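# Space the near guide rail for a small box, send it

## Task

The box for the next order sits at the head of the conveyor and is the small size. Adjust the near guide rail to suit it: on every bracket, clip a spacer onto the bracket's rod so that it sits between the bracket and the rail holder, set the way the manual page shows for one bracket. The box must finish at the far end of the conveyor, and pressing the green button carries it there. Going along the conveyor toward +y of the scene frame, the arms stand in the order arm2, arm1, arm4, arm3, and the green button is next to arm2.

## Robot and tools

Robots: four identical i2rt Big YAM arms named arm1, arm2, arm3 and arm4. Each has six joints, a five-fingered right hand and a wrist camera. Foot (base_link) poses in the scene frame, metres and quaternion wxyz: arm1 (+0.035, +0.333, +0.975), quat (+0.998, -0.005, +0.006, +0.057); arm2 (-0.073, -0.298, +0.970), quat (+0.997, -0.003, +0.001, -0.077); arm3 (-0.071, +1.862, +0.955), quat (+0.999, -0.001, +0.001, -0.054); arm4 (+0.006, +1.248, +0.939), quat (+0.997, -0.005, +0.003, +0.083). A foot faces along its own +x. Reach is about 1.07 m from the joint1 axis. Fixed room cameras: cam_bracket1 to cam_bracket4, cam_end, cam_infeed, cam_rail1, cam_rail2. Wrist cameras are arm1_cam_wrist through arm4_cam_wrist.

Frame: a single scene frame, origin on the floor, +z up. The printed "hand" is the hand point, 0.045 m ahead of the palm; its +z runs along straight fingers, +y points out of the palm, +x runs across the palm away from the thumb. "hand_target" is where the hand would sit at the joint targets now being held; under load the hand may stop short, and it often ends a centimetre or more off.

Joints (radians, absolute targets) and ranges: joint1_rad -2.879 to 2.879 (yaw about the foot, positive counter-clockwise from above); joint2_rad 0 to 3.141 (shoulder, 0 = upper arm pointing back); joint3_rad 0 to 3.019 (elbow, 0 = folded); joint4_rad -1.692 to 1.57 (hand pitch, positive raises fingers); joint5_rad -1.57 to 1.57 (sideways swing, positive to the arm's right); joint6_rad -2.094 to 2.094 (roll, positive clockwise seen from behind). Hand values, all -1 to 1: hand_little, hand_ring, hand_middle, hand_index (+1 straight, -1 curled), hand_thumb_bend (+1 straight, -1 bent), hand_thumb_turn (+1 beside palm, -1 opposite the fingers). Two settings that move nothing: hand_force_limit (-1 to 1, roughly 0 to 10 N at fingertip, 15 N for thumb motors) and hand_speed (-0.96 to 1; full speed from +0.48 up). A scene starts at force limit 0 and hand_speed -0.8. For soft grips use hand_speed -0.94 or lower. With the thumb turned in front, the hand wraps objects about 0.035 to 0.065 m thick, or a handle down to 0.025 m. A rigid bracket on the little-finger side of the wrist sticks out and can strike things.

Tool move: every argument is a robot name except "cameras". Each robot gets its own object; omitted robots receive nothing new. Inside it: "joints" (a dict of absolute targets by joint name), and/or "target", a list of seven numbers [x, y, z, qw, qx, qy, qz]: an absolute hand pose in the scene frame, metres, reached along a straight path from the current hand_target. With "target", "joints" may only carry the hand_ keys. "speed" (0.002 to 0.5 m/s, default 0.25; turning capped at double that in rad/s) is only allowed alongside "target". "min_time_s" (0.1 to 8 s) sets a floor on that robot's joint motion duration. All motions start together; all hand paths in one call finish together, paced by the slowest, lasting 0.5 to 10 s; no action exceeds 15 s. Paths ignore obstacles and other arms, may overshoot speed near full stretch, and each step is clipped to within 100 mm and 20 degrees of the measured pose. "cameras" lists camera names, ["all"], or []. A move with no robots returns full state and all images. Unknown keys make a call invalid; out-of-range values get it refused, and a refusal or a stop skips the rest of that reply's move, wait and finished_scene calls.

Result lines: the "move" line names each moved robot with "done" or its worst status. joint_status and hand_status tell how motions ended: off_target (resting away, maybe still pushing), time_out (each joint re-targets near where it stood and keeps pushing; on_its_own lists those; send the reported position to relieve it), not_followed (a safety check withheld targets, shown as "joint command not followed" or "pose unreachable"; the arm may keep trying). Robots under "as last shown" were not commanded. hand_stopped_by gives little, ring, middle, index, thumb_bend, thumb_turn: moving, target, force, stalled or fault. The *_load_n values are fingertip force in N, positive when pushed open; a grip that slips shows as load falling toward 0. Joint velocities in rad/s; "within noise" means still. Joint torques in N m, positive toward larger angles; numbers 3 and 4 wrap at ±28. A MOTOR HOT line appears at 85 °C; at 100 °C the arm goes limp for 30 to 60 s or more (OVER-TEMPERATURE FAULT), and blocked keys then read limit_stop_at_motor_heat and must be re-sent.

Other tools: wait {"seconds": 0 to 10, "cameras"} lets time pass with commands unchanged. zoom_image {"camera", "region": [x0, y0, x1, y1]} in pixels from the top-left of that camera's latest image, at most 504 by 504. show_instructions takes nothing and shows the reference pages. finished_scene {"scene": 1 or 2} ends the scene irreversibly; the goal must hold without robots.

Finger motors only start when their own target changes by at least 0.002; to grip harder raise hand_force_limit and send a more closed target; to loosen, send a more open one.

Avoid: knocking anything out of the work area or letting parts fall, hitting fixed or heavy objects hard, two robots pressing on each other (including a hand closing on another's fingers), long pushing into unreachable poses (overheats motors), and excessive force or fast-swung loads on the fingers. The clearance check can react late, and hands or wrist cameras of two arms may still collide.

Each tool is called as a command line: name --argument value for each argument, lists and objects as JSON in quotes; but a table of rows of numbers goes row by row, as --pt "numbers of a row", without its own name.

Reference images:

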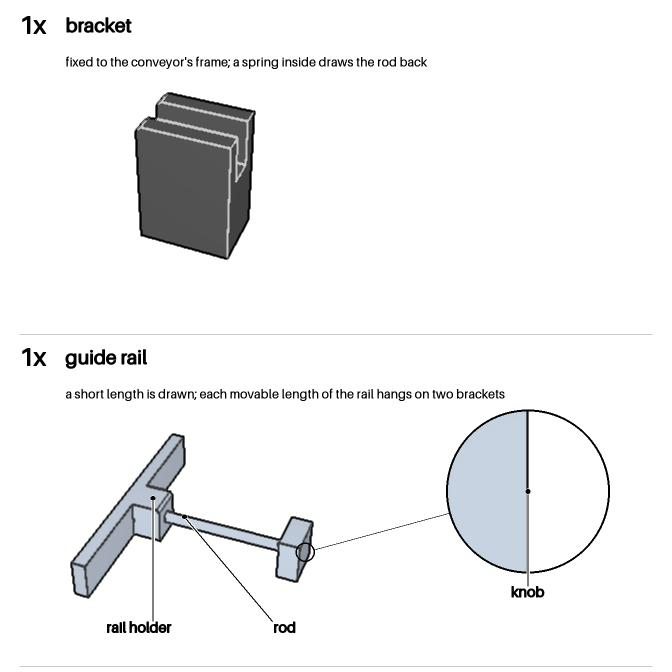

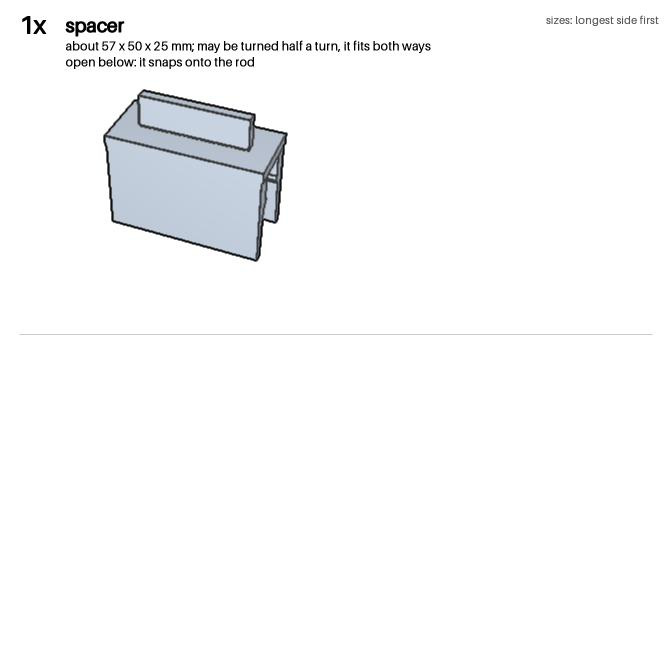

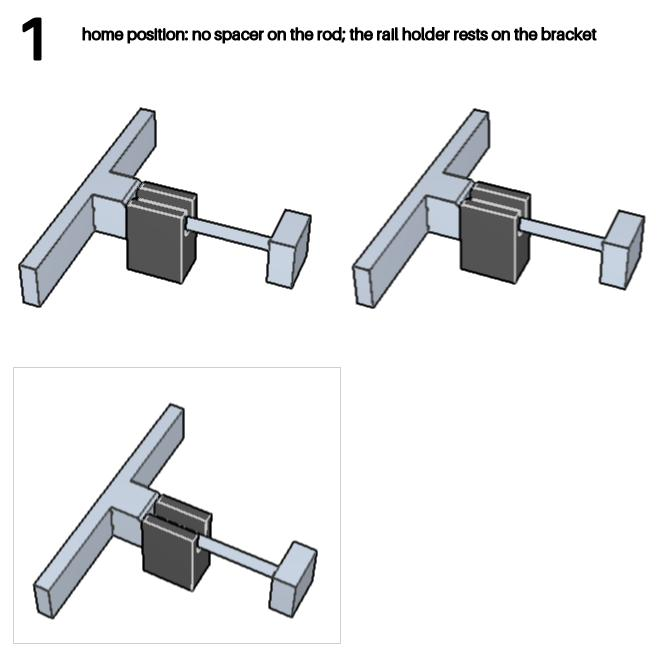

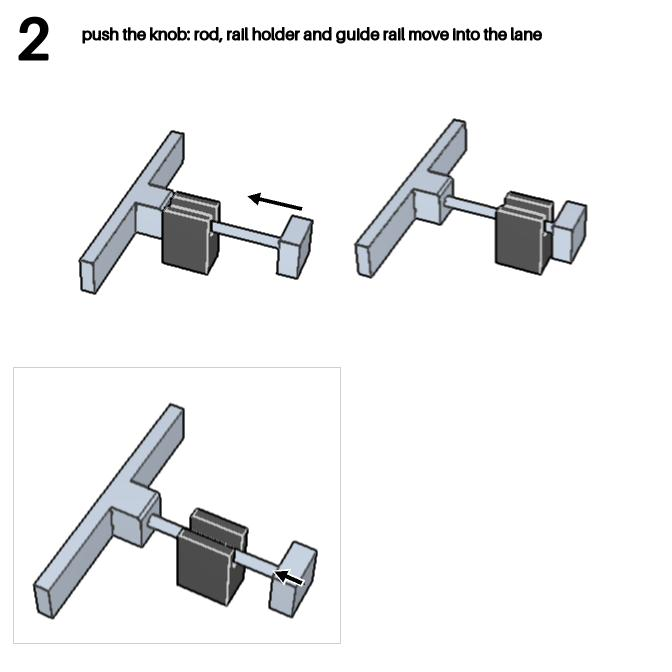

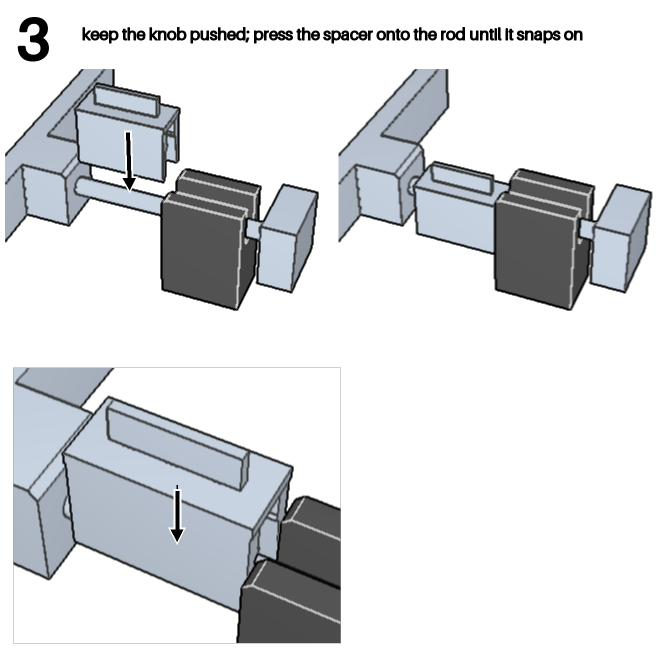

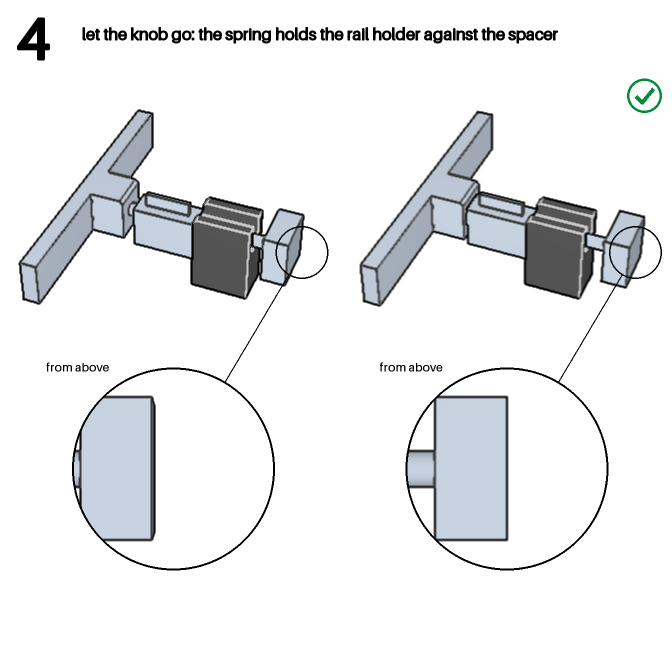

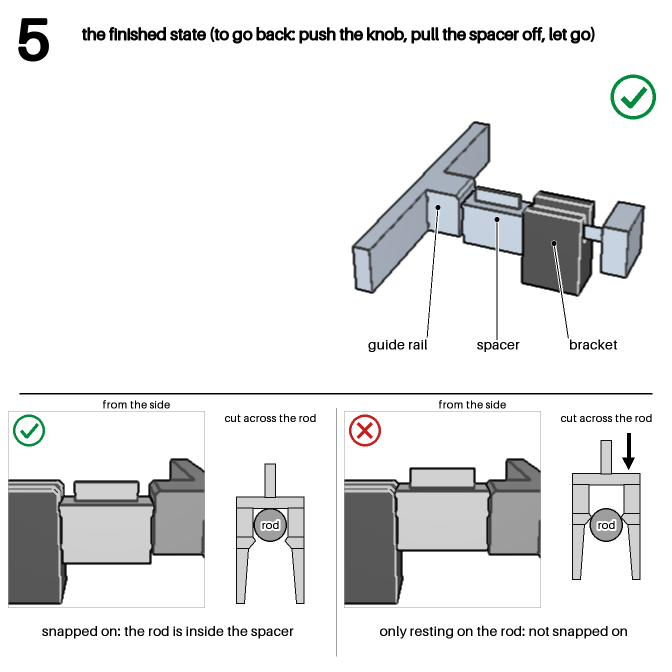

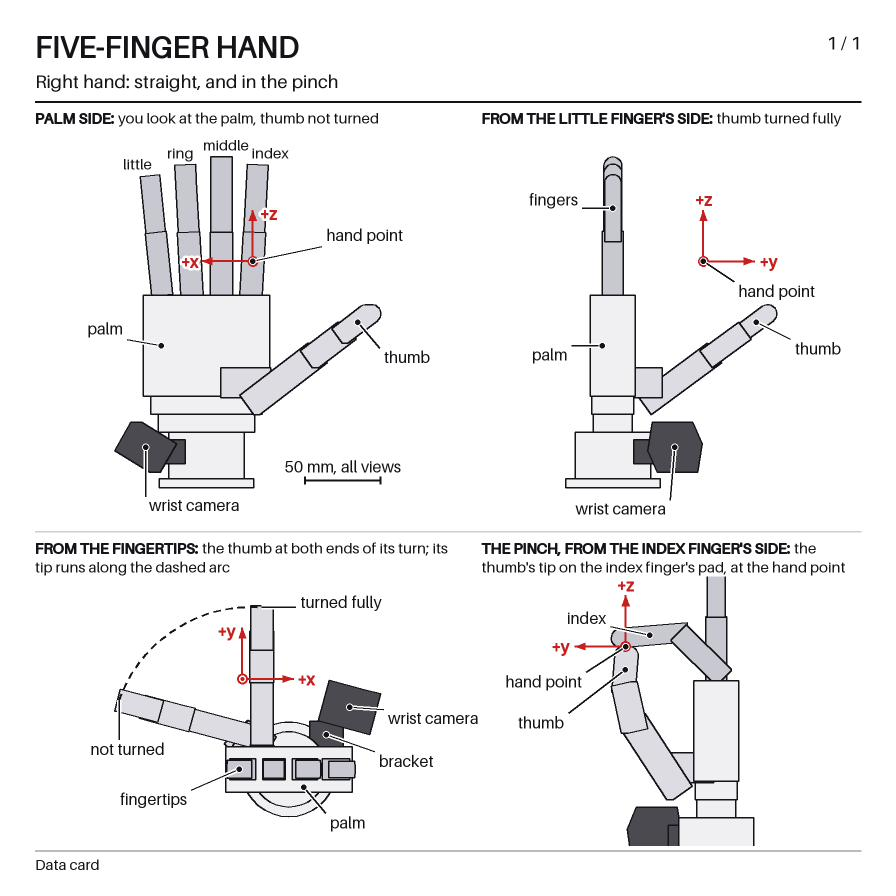

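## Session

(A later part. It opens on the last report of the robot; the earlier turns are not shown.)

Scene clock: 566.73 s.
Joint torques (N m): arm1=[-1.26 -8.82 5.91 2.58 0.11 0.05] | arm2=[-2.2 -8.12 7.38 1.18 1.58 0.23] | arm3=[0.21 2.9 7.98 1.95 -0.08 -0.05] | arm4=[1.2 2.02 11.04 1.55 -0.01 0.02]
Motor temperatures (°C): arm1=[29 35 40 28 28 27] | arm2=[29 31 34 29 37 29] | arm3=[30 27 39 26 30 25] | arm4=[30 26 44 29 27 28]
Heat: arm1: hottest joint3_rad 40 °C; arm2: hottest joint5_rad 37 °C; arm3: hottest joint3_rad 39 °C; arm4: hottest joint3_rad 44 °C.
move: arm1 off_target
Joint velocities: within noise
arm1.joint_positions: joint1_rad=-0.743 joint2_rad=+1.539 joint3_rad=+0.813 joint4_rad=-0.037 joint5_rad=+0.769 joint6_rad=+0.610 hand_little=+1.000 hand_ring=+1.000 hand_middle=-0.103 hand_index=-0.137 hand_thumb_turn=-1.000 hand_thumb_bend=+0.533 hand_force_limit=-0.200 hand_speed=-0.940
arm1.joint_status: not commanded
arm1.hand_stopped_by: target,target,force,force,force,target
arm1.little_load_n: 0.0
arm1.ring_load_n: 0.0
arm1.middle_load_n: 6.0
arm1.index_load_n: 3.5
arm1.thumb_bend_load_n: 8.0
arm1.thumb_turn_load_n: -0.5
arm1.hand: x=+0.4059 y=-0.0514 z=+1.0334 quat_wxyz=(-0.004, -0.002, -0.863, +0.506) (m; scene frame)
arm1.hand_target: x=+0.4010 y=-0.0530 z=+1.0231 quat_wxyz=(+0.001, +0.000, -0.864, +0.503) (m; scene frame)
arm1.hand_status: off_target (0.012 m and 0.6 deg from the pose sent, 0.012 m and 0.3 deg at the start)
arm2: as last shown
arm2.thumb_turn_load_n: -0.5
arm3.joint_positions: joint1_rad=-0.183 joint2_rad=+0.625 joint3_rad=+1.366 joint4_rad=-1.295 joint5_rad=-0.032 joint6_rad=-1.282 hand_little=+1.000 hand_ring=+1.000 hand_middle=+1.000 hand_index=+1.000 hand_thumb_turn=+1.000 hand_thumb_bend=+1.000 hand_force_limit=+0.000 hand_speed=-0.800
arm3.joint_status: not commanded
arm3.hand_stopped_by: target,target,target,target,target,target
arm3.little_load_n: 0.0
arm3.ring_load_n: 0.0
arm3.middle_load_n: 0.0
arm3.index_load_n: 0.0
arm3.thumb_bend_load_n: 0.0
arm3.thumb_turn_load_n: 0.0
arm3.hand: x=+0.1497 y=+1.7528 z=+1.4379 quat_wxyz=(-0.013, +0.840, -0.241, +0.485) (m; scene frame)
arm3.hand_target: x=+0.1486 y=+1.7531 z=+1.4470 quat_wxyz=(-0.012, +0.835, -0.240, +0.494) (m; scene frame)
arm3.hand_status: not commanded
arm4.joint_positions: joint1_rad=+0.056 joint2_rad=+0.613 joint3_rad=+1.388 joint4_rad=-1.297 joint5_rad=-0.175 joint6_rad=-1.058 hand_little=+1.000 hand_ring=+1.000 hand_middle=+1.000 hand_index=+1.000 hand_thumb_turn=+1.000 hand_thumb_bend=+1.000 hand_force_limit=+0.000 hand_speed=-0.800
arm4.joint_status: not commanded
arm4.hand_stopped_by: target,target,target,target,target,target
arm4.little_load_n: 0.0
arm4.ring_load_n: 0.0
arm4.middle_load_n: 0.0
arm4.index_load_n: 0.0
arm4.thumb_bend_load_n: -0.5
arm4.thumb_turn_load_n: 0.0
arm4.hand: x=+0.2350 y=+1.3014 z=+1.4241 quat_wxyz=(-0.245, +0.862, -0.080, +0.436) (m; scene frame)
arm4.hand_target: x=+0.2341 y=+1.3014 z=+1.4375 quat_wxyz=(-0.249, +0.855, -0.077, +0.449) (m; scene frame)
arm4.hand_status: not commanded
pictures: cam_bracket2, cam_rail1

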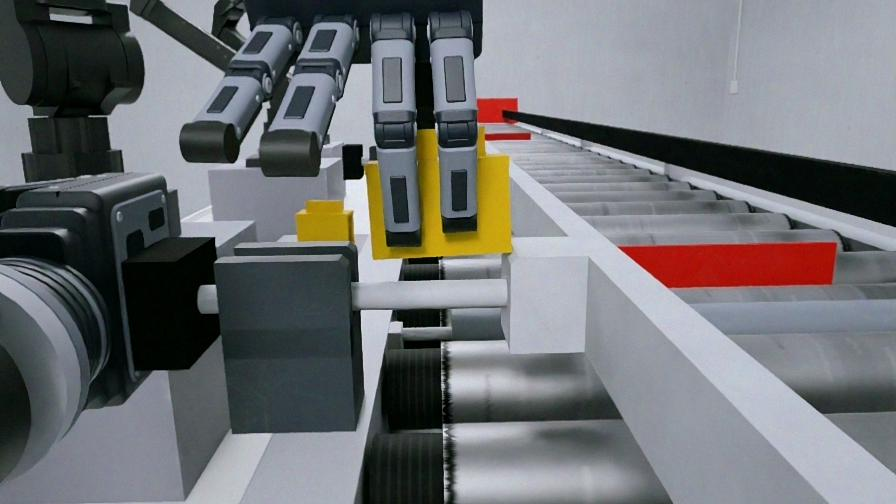

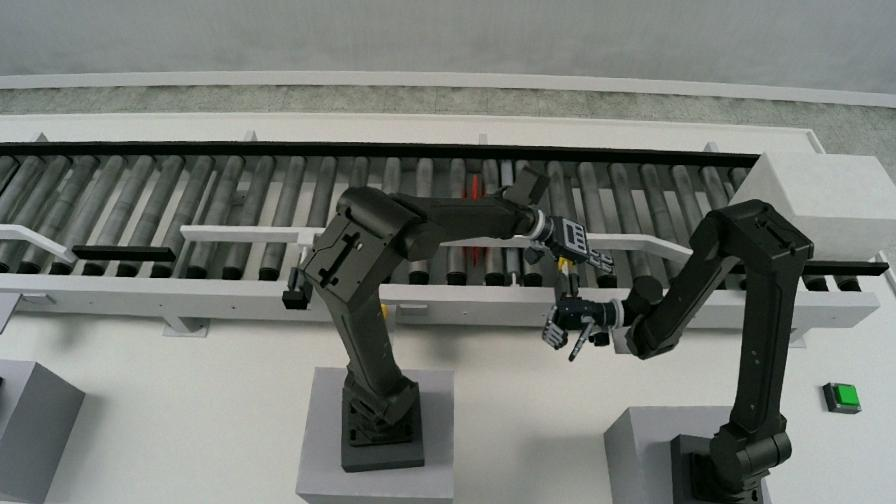

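move --arm1 '{"target": [0.393, -0.058, 1.045, 0, 0, 0.864, -0.503], "speed": 0.06}' --cameras '[]'

move --arm1 '{"target": [0.402, -0.051, 1.035, 0, 0, 0.864, -0.503], "speed": 0.06}' --cameras '["cam_rail1","cam_bracket2"]'

zoom_image --camera "cam_bracket2" --region '[320, 80, 540, 340]'

zoom_image --camera "cam_rail1" --region '[530, 220, 620, 310]'

Scene clock: 571.87 s.
Joint torques (N m): arm1=[-1.61 -11.05 6.74 1.03 0.22 0] | arm2=[-2.26 -8.12 7.36 1.16 1.58 0.23] | arm3=[0.26 2.84 7.98 1.95 -0.08 -0.05] | arm4=[1.26 1.96 11 1.58 -0.01 0.02]
Motor temperatures (°C): arm1=[29 35 40 28 28 27] | arm2=[29 31 34 29 37 29] | arm3=[30 27 39 26 30 25] | arm4=[30 26 44 29 27 28]
Heat: arm1: hottest joint3_rad 40 °C; arm2: hottest joint5_rad 37 °C; arm3: hottest joint3_rad 39 °C; arm4: hottest joint3_rad 44 °C.
move: arm1 done
Joint velocities: within noise
arm1.joint_positions: joint1_rad=-0.762 joint2_rad=+1.519 joint3_rad=+0.813 joint4_rad=-0.050 joint5_rad=+0.749 joint6_rad=+0.603 hand_little=+1.000 hand_ring=+1.000 hand_middle=-0.103 hand_index=-0.137 hand_thumb_turn=-1.000 hand_thumb_bend=+0.533 hand_force_limit=-0.200 hand_speed=-0.940
arm1.joint_status: not commanded
arm1.hand_stopped_by: target,target,force,force,force,target
arm1.little_load_n: 0.0
arm1.ring_load_n: 0.0
arm1.middle_load_n: 5.0
arm1.index_load_n: 4.0
arm1.thumb_bend_load_n: 8.5
arm1.thumb_turn_load_n: 0.0
arm1.hand: x=+0.4008 y=-0.0553 z=+1.0401 quat_wxyz=(-0.007, -0.004, -0.864, +0.503) (m; scene frame)
arm1.hand_target: x=+0.3943 y=-0.0580 z=+1.0448 quat_wxyz=(-0.003, -0.005, -0.864, +0.503) (m; scene frame)
arm1.hand_status: done (0.010 m and 0.9 deg from the pose sent, 0.019 m and 0.6 deg at the start)
arm2, arm3, arm4: as last shown
arm4.thumb_bend_load_n: 0.0
pictures: none
No camera images: "cameras" was empty.

Scene clock: 572.83 s.
Joint torques (N m): arm1=[0.5 -8.94 6.75 1.46 0.55 0.14] | arm2=[-2.2 -8.06 7.34 1.17 1.58 0.23] | arm3=[0.21 2.84 7.98 1.95 -0.08 -0.05] | arm4=[1.2 2.02 11.02 1.59 -0.01 0.02]
Motor temperatures (°C): arm1=[29 35 40 28 28 27] | arm2=[29 31 34 29 37 29] | arm3=[30 27 39 26 30 25] | arm4=[30 26 44 29 27 28]
Heat: arm1: hottest joint3_rad 40 °C; arm2: hottest joint5_rad 37 °C; arm3: hottest joint3_rad 39 °C; arm4: hottest joint3_rad 44 °C.
move: arm1 done
Joint velocities: within noise
arm1.joint_positions: joint1_rad=-0.762 joint2_rad=+1.519 joint3_rad=+0.813 joint4_rad=-0.050 joint5_rad=+0.761 joint6_rad=+0.603 hand_little=+1.000 hand_ring=+1.000 hand_middle=-0.103 hand_index=-0.137 hand_thumb_turn=-1.000 hand_thumb_bend=+0.533 hand_force_limit=-0.200 hand_speed=-0.940
arm1.joint_status: not commanded
arm1.hand_stopped_by: target,target,force,force,force,target
arm1.little_load_n: -0.5
arm1.ring_load_n: 0.0
arm1.middle_load_n: 5.0
arm1.index_load_n: 4.0
arm1.thumb_bend_load_n: 8.0
arm1.thumb_turn_load_n: 0.0
arm1.hand: x=+0.3988 y=-0.0565 z=+1.0409 quat_wxyz=(-0.003, -0.007, -0.862, +0.506) (m; scene frame)
arm1.hand_target: x=+0.4016 y=-0.0511 z=+1.0352 quat_wxyz=(+0.000, +0.000, -0.864, +0.503) (m; scene frame)
arm1.hand_status: done (0.009 m and 0.9 deg from the pose sent, 0.007 m and 0.9 deg at the start)
arm2, arm3, arm4: as last shown
arm2.thumb_turn_load_n: 0.0
arm4.middle_load_n: 0.5
pictures: cam_bracket2, cam_rail1

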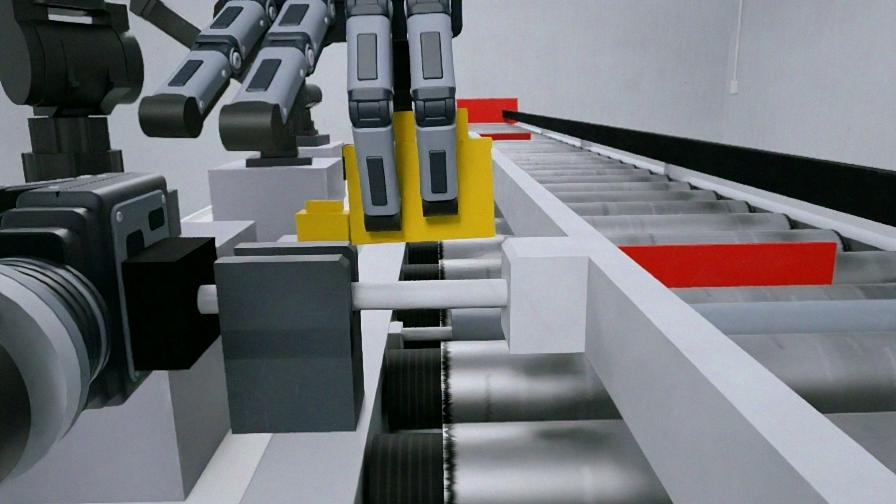

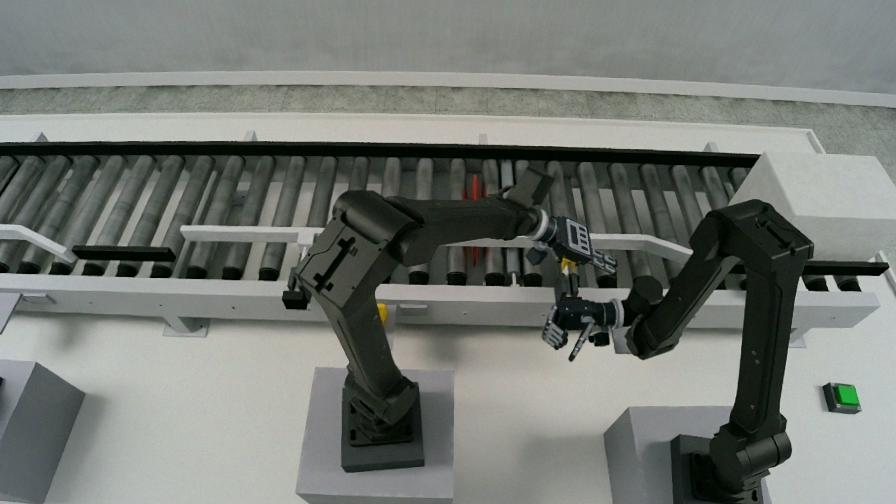

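Scaled by 1.938.

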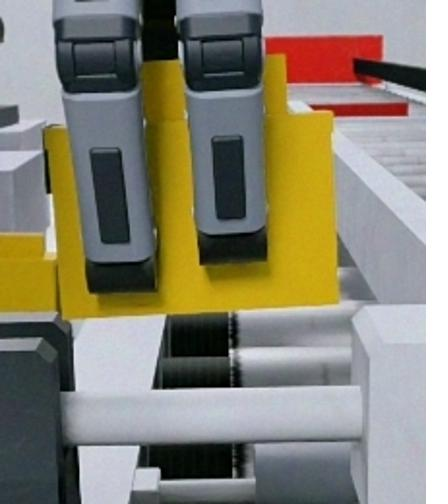

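Scaled by 5.600.

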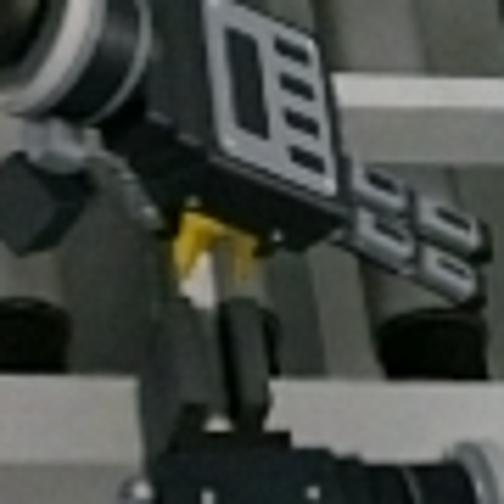

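move --arm1 '{"joints": {"joint1_rad": -0.742}}' --cameras '[]'

Scene clock: 582.93 s.
Joint torques (N m): arm1=[0.62 -9.29 6.74 1.43 0.55 0.13] | arm2=[-2.2 -8.06 7.35 1.16 1.58 0.23] | arm3=[0.26 2.9 7.98 1.95 -0.07 -0.05] | arm4=[1.2 1.96 11 1.55 -0.01 0.02]
Motor temperatures (°C): arm1=[29 35 40 28 28 27] | arm2=[29 31 34 29 38 29] | arm3=[30 27 39 26 30 25] | arm4=[30 26 44 29 27 28]
Heat: arm1: hottest joint3_rad 40 °C; arm2: hottest joint5_rad 38 °C; arm3: hottest joint3_rad 39 °C; arm4: hottest joint3_rad 44 °C.
move: arm1 done
Joint velocities: within noise
arm1.joint_positions: joint1_rad=-0.755 joint2_rad=+1.519 joint3_rad=+0.813 joint4_rad=-0.050 joint5_rad=+0.761 joint6_rad=+0.603 hand_little=+1.000 hand_ring=+1.000 hand_middle=-0.103 hand_index=-0.137 hand_thumb_turn=-1.000 hand_thumb_bend=+0.533 hand_force_limit=-0.200 hand_speed=-0.940
arm1.joint_status: all done
arm1.hand_stopped_by: target,target,force,force,force,target
arm1.little_load_n: 0.0
arm1.ring_load_n: 0.0
arm1.middle_load_n: 5.0
arm1.index_load_n: 4.0
arm1.thumb_bend_load_n: 8.0
arm1.thumb_turn_load_n: 0.0
arm1.hand: x=+0.4012 y=-0.0543 z=+1.0408 quat_wxyz=(-0.004, -0.004, -0.862, +0.506) (m; scene frame)
arm1.hand_target: x=+0.4040 y=-0.0488 z=+1.0351 quat_wxyz=(-0.001, +0.003, -0.864, +0.503) (m; scene frame)
arm1.hand_status: not commanded
arm2, arm3, arm4: as last shown
arm2.thumb_turn_load_n: -0.5
arm4.middle_load_n: -0.5
pictures: none
No camera images: "cameras" was empty.

move --arm1 '{"target": [0.404, -0.0488, 1.018, -0.002, -0.004, 0.864, -0.503], "speed": 0.05}' --cameras '["cam_rail1","cam_bracket2"]'

zoom_image --camera "cam_bracket2" --region '[320, 100, 540, 360]'

zoom_image --camera "cam_rail1" --region '[530, 220, 620, 310]'

Scene clock: 589.10 s.
Joint torques (N m): arm1=[0.38 -8.59 6.16 2.67 0.57 0.13] | arm2=[-2.2 -8.06 7.35 1.17 1.58 0.23] | arm3=[0.26 2.84 7.98 1.95 -0.07 -0.05] | arm4=[1.26 1.96 11.02 1.57 -0.02 0.01]
Motor temperatures (°C): arm1=[29 35 40 28 28 27] | arm2=[29 31 34 29 38 29] | arm3=[30 27 39 26 30 25] | arm4=[30 26 44 29 27 28]
Heat: arm1: hottest joint3_rad 40 °C; arm2: hottest joint5_rad 38 °C; arm3: hottest joint3_rad 39 °C; arm4: hottest joint3_rad 44 °C.
move: arm1 off_target
Joint velocities: within noise
arm1.joint_positions: joint1_rad=-0.755 joint2_rad=+1.545 joint3_rad=+0.804 joint4_rad=-0.031 joint5_rad=+0.766 joint6_rad=+0.603 hand_little=+1.000 hand_ring=+1.000 hand_middle=-0.103 hand_index=-0.137 hand_thumb_turn=-1.000 hand_thumb_bend=+0.533 hand_force_limit=-0.200 hand_speed=-0.940
arm1.joint_status: not commanded
arm1.hand_stopped_by: target,target,force,force,force,target
arm1.little_load_n: 0.0
arm1.ring_load_n: 0.0
arm1.middle_load_n: 5.0
arm1.index_load_n: 4.0
arm1.thumb_bend_load_n: 8.0
arm1.thumb_turn_load_n: 0.0
arm1.hand: x=+0.3984 y=-0.0535 z=+1.0269 quat_wxyz=(+0.003, -0.002, -0.864, +0.503) (m; scene frame)
arm1.hand_target: x=+0.4029 y=-0.0488 z=+1.0183 quat_wxyz=(+0.002, +0.003, -0.864, +0.503) (m; scene frame)
arm1.hand_status: off_target (0.012 m and 0.7 deg from the pose sent, 0.024 m and 1.2 deg at the start)
arm2.joint_positions: joint1_rad=+0.494 joint2_rad=+2.151 joint3_rad=+0.549 joint4_rad=+1.537 joint5_rad=-1.306 joint6_rad=+1.548 hand_little=-0.700 hand_ring=-0.700 hand_middle=-0.700 hand_index=-0.700 hand_thumb_turn=-1.000 hand_thumb_bend=+1.000 hand_force_limit=+0.000 hand_speed=-0.800
arm2.joint_status: not commanded
arm2.hand_stopped_by: target,target,target,target,target,target
arm2.little_load_n: 0.0
arm2.ring_load_n: 0.0
arm2.middle_load_n: 0.0
arm2.index_load_n: 0.0
arm2.thumb_bend_load_n: 0.0
arm2.thumb_turn_load_n: 0.0
arm2.hand: x=+0.1823 y=+0.0074 z=+1.0211 quat_wxyz=(-0.464, +0.514, -0.497, -0.523) (m; scene frame)
arm2.hand_target: x=+0.2301 y=+0.0095 z=+1.0288 quat_wxyz=(-0.500, +0.500, -0.500, -0.500) (m; scene frame)
arm2.hand_status: not commanded
arm3, arm4: as last shown
arm3.thumb_turn_load_n: -0.5
arm4.middle_load_n: 0.0
pictures: cam_bracket2, cam_rail1

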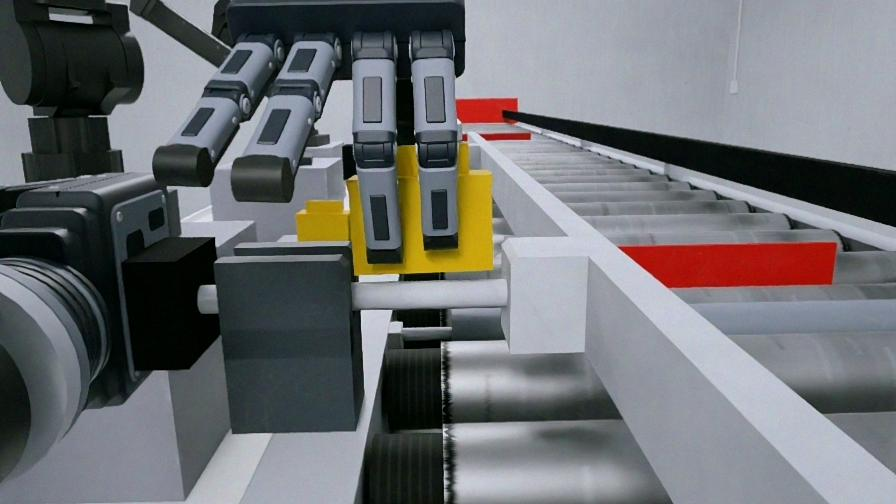

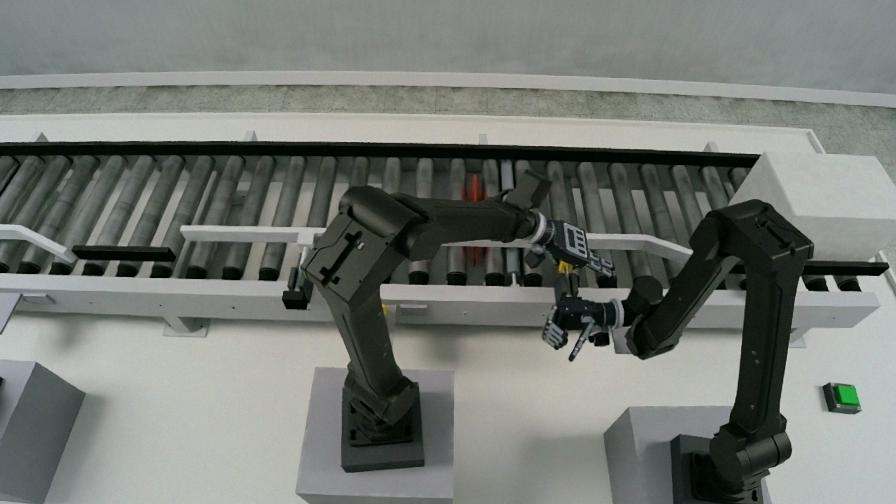

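Scaled by 1.938.

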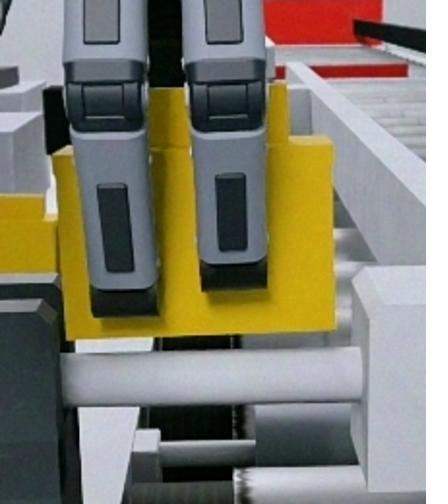

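Scaled by 5.600.

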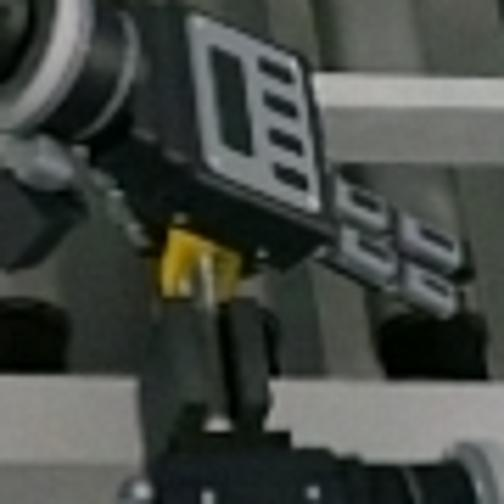

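move --arm1 '{"target": [0.408, -0.0505, 1.018, -0.002, -0.004, 0.864, -0.503], "speed": 0.05}' --cameras '["cam_rail1","cam_bracket2"]'

zoom_image --camera "cam_bracket2" --region '[320, 100, 540, 360]'

zoom_image --camera "cam_rail1" --region '[530, 220, 620, 310]'

Scene clock: 595.97 s.
Joint torques (N m): arm1=[0.38 -8.53 6.89 2.43 0.57 0.19] | arm2=[-2.2 -8.12 7.35 1.18 1.58 0.23] | arm3=[0.26 2.9 7.98 1.95 -0.07 -0.05] | arm4=[1.26 1.96 11 1.58 -0.01 0.01]
Motor temperatures (°C): arm1=[29 34 40 28 28 27] | arm2=[29 31 34 29 38 29] | arm3=[30 27 39 26 30 25] | arm4=[30 26 44 29 27 28]
Heat: arm1: hottest joint3_rad 40 °C; arm2: hottest joint5_rad 38 °C; arm3: hottest joint3_rad 39 °C; arm4: hottest joint3_rad 44 °C.
move: arm1 done
Joint velocities: within noise
arm1.joint_positions: joint1_rad=-0.751 joint2_rad=+1.553 joint3_rad=+0.804 joint4_rad=-0.031 joint5_rad=+0.767 joint6_rad=+0.603 hand_little=+1.000 hand_ring=+1.000 hand_middle=-0.103 hand_index=-0.137 hand_thumb_turn=-1.000 hand_thumb_bend=+0.533 hand_force_limit=-0.200 hand_speed=-0.940
arm1.joint_status: not commanded
arm1.hand_stopped_by: target,target,force,force,force,target
arm1.little_load_n: -0.5
arm1.ring_load_n: 0.0
arm1.middle_load_n: 5.5
arm1.index_load_n: 4.0
arm1.thumb_bend_load_n: 8.0
arm1.thumb_turn_load_n: 0.0
arm1.hand: x=+0.3994 y=-0.0517 z=+1.0232 quat_wxyz=(+0.005, +0.002, -0.865, +0.501) (m; scene frame)
arm1.hand_target: x=+0.4079 y=-0.0499 z=+1.0181 quat_wxyz=(+0.002, +0.004, -0.864, +0.503) (m; scene frame)
arm1.hand_status: done (0.010 m and 0.5 deg from the pose sent, 0.013 m and 0.7 deg at the start)
arm2, arm3, arm4: as last shown
arm3.thumb_turn_load_n: 0.0
pictures: cam_bracket2, cam_rail1

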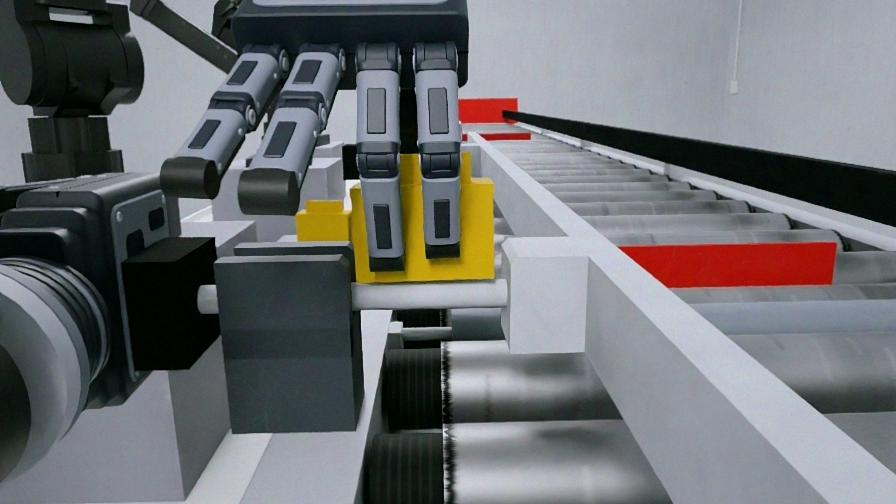

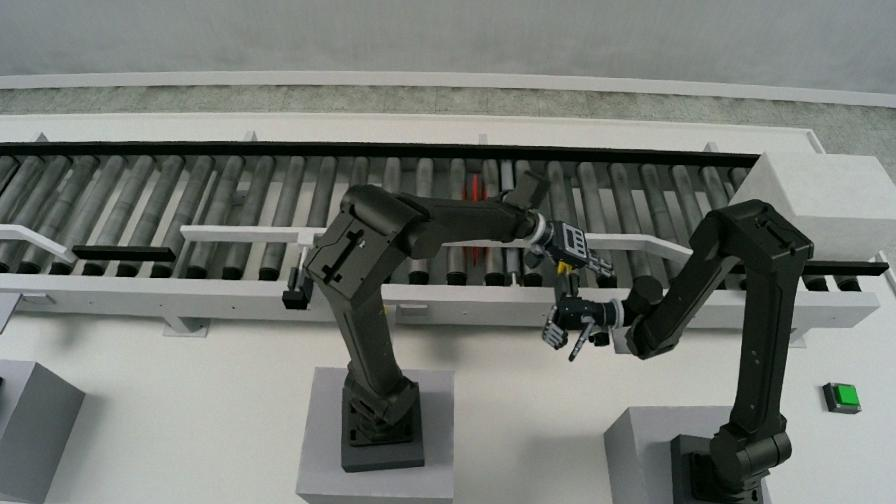

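Scaled by 1.938.

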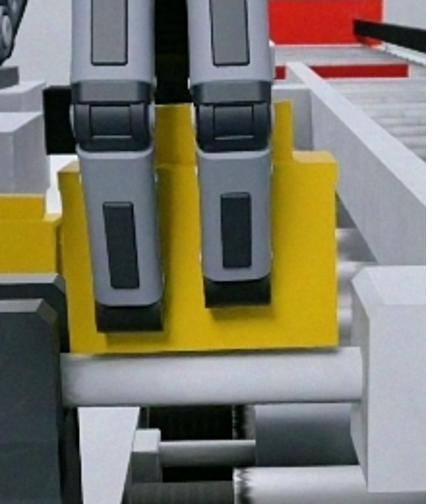

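Scaled by 5.600.

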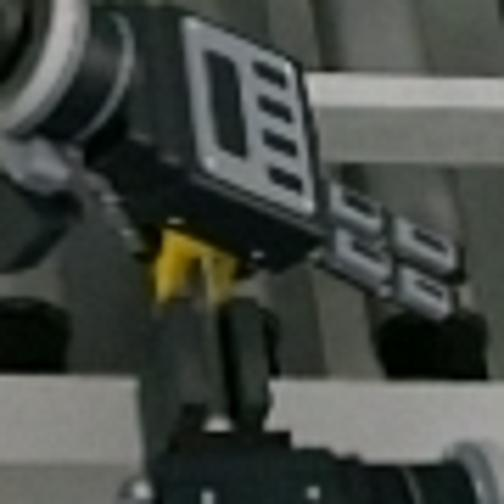

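move --arm1 '{"target": [0.4115, -0.0535, 1.018, -0.001, -0.003, 0.864, -0.503], "speed": 0.05}' --cameras '["cam_rail1","cam_bracket2"]'

zoom_image --camera "cam_bracket2" --region '[320, 100, 540, 360]'

zoom_image --camera "cam_rail1" --region '[530, 220, 620, 310]'

Scene clock: 604.10 s.
Joint torques (N m): arm1=[0.38 -8.06 7.61 2.37 0.5 0.19] | arm2=[-2.14 -8.12 7.34 1.16 1.58 0.23] | arm3=[0.21 2.9 7.98 1.95 -0.08 -0.05] | arm4=[1.32 1.9 10.97 1.58 -0.01 0.01]
Motor temperatures (°C): arm1=[29 35 41 28 28 27] | arm2=[29 31 34 29 38 29] | arm3=[30 27 39 26 30 25] | arm4=[30 26 44 29 27 28]
Heat: arm1: hottest joint3_rad 41 °C; arm2: hottest joint5_rad 38 °C; arm3: hottest joint3_rad 39 °C; arm4: hottest joint3_rad 44 °C.
move: arm1 off_target
Joint velocities: within noise
arm1.joint_positions: joint1_rad=-0.751 joint2_rad=+1.561 joint3_rad=+0.804 joint4_rad=-0.031 joint5_rad=+0.769 joint6_rad=+0.603 hand_little=+1.000 hand_ring=+1.000 hand_middle=-0.103 hand_index=-0.137 hand_thumb_turn=-1.000 hand_thumb_bend=+0.533 hand_force_limit=-0.200 hand_speed=-0.940
arm1.joint_status: not commanded
arm1.hand_stopped_by: target,target,force,force,force,target
arm1.little_load_n: 0.0
arm1.ring_load_n: 0.0
arm1.middle_load_n: 5.5
arm1.index_load_n: 4.0
arm1.thumb_bend_load_n: 8.5
arm1.thumb_turn_load_n: -0.5
arm1.hand: x=+0.3986 y=-0.0515 z=+1.0194 quat_wxyz=(+0.009, +0.003, -0.866, +0.500) (m; scene frame)
arm1.hand_target: x=+0.4110 y=-0.0531 z=+1.0180 quat_wxyz=(+0.001, +0.003, -0.864, +0.503) (m; scene frame)
arm1.hand_status: off_target (0.013 m and 1.0 deg from the pose sent, 0.013 m and 0.6 deg at the start)
arm2, arm3, arm4: as last shown
arm2.ring_load_n: 0.5
pictures: cam_bracket2, cam_rail1

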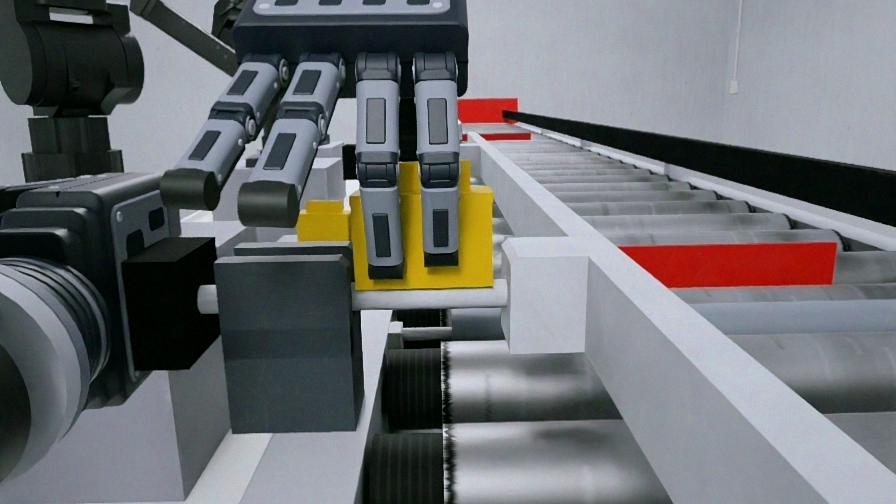

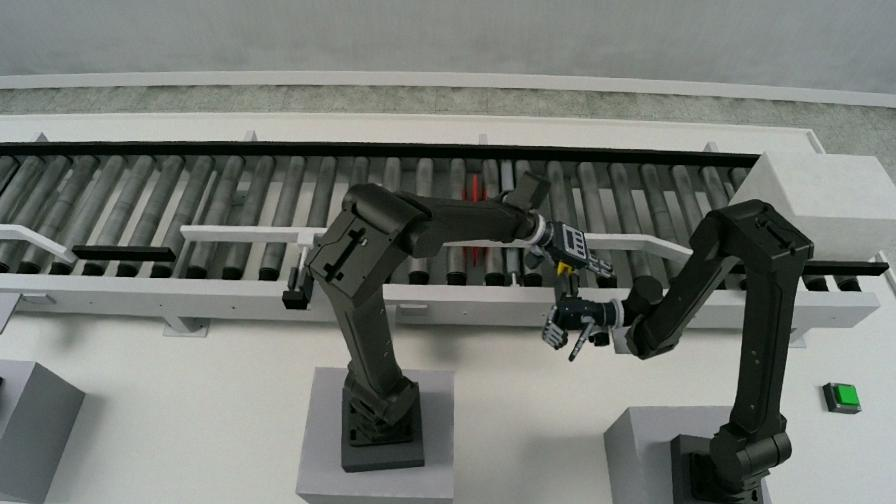

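Scaled by 1.938.

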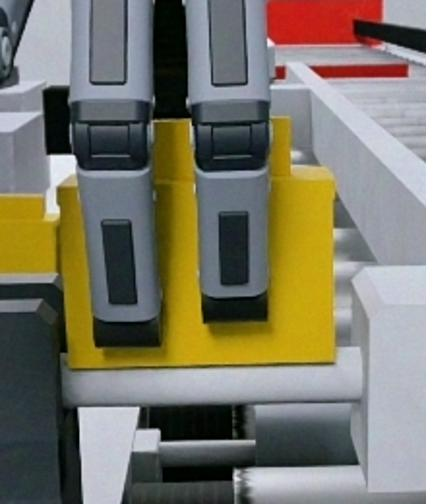

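Scaled by 5.600.

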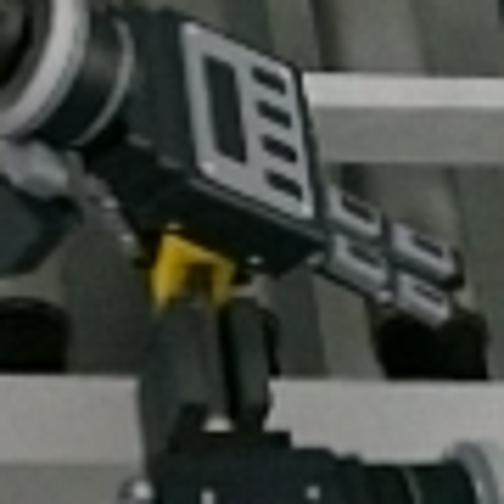

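move --arm1 '{"joints": {"joint3_rad": 0.83}}' --cameras '["arm1_cam_wrist","cam_rail1","cam_bracket2"]'

zoom_image --camera "arm1_cam_wrist" --region '[350, 130, 500, 280]'

zoom_image --camera "cam_bracket2" --region '[320, 100, 540, 360]'

zoom_image --camera "cam_rail1" --region '[530, 220, 620, 310]'

Scene clock: 618.73 s.
Joint torques (N m): arm1=[0.5 -8.59 8.36 2.36 0.53 0.18] | arm2=[-2.2 -8.12 7.34 1.14 1.58 0.24] | arm3=[0.26 2.9 7.98 1.95 -0.08 -0.05] | arm4=[1.26 1.9 11.02 1.57 -0.02 0.02]
Motor temperatures (°C): arm1=[29 34 43 28 28 27] | arm2=[29 31 34 29 38 29] | arm3=[30 27 39 26 29 25] | arm4=[30 26 44 29 27 28]
Heat: arm1: hottest joint3_rad 43 °C; arm2: hottest joint5_rad 38 °C; arm3: hottest joint3_rad 39 °C; arm4: hottest joint3_rad 44 °C.
move: arm1 done
Joint velocities: within noise
arm1.joint_positions: joint1_rad=-0.751 joint2_rad=+1.561 joint3_rad=+0.804 joint4_rad=-0.031 joint5_rad=+0.769 joint6_rad=+0.603 hand_little=+1.000 hand_ring=+1.000 hand_middle=-0.103 hand_index=-0.137 hand_thumb_turn=-1.000 hand_thumb_bend=+0.533 hand_force_limit=-0.200 hand_speed=-0.940
arm1.joint_status: all done
arm1.hand_stopped_by: target,target,force,force,force,target
arm1.little_load_n: 0.0
arm1.ring_load_n: 0.0
arm1.middle_load_n: 5.0
arm1.index_load_n: 4.0
arm1.thumb_bend_load_n: 8.0
arm1.thumb_turn_load_n: 0.0
arm1.hand: x=+0.3986 y=-0.0515 z=+1.0194 quat_wxyz=(+0.009, +0.003, -0.866, +0.500) (m; scene frame)
arm1.hand_target: x=+0.4140 y=-0.0553 z=+1.0215 quat_wxyz=(-0.001, +0.001, -0.863, +0.505) (m; scene frame)
arm1.hand_status: not commanded
arm2, arm3, arm4: as last shown
arm2.ring_load_n: 0.0
arm2.thumb_turn_load_n: -0.5
pictures: arm1_cam_wrist, cam_bracket2, cam_rail1

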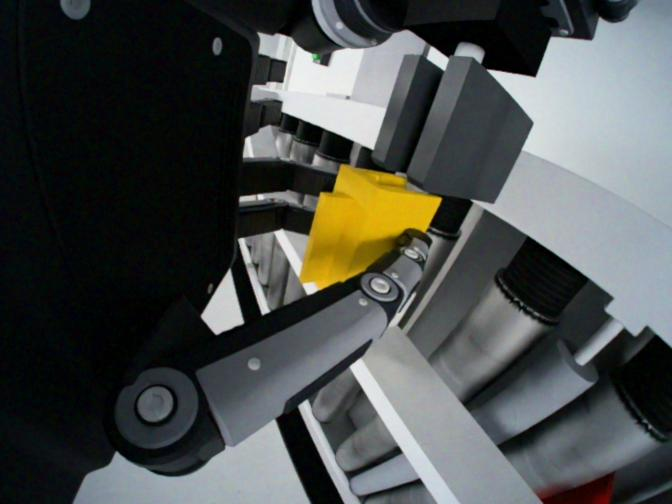

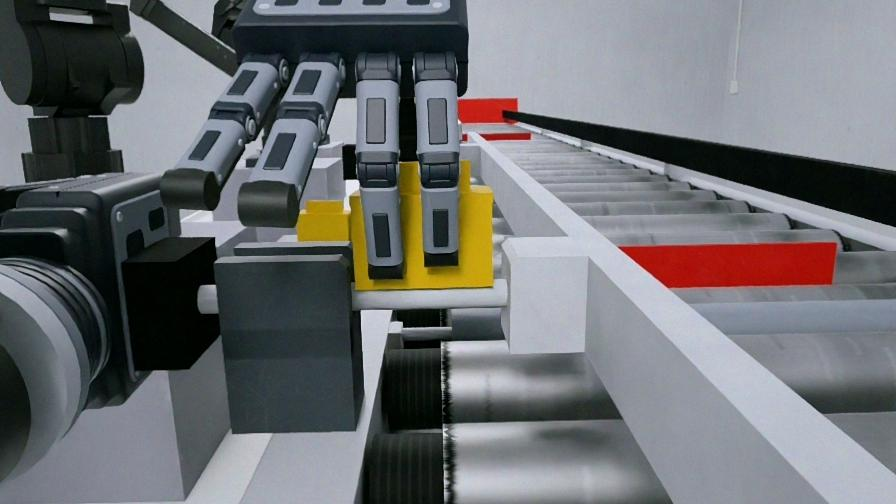

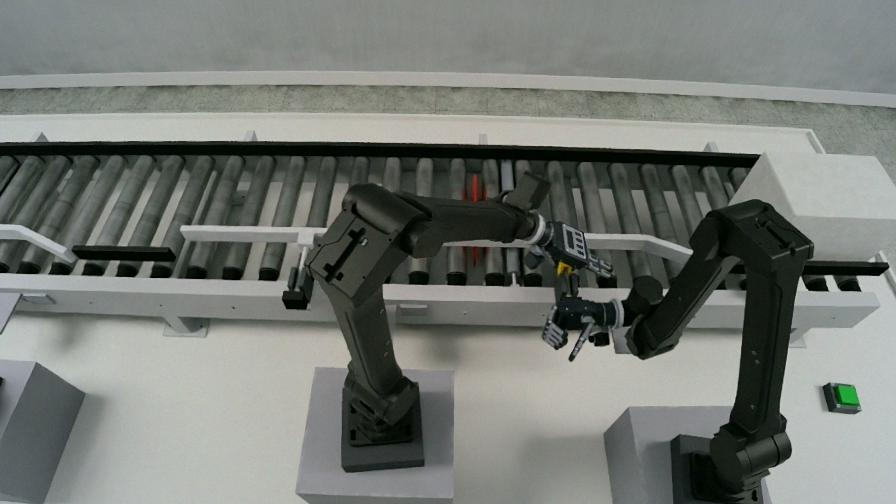

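Scaled by 3.360 from the camera's 672x504 image, which has a finer 960x720 frame.

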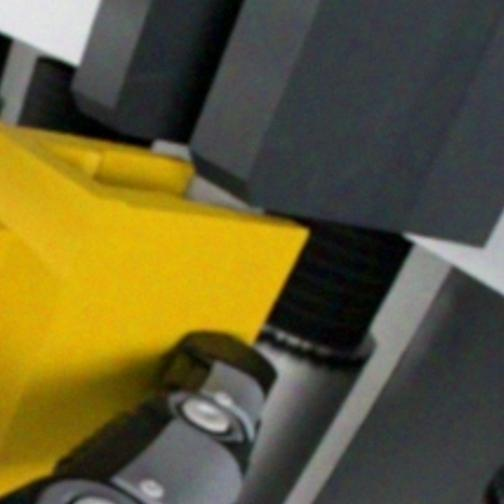

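Scaled by 1.938.

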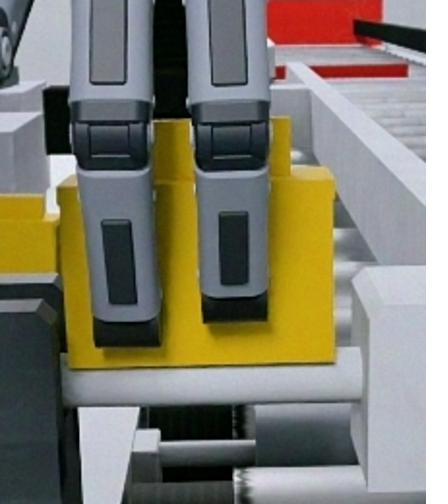

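Scaled by 5.600.

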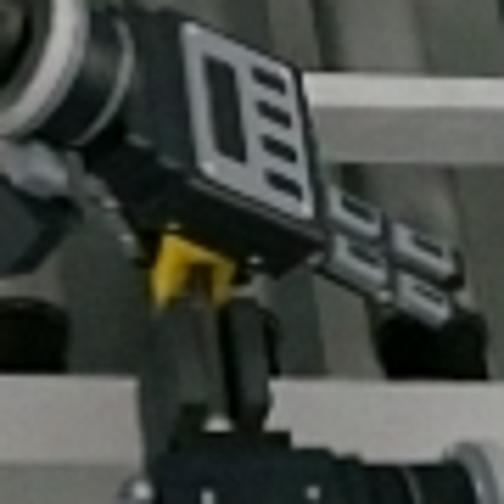

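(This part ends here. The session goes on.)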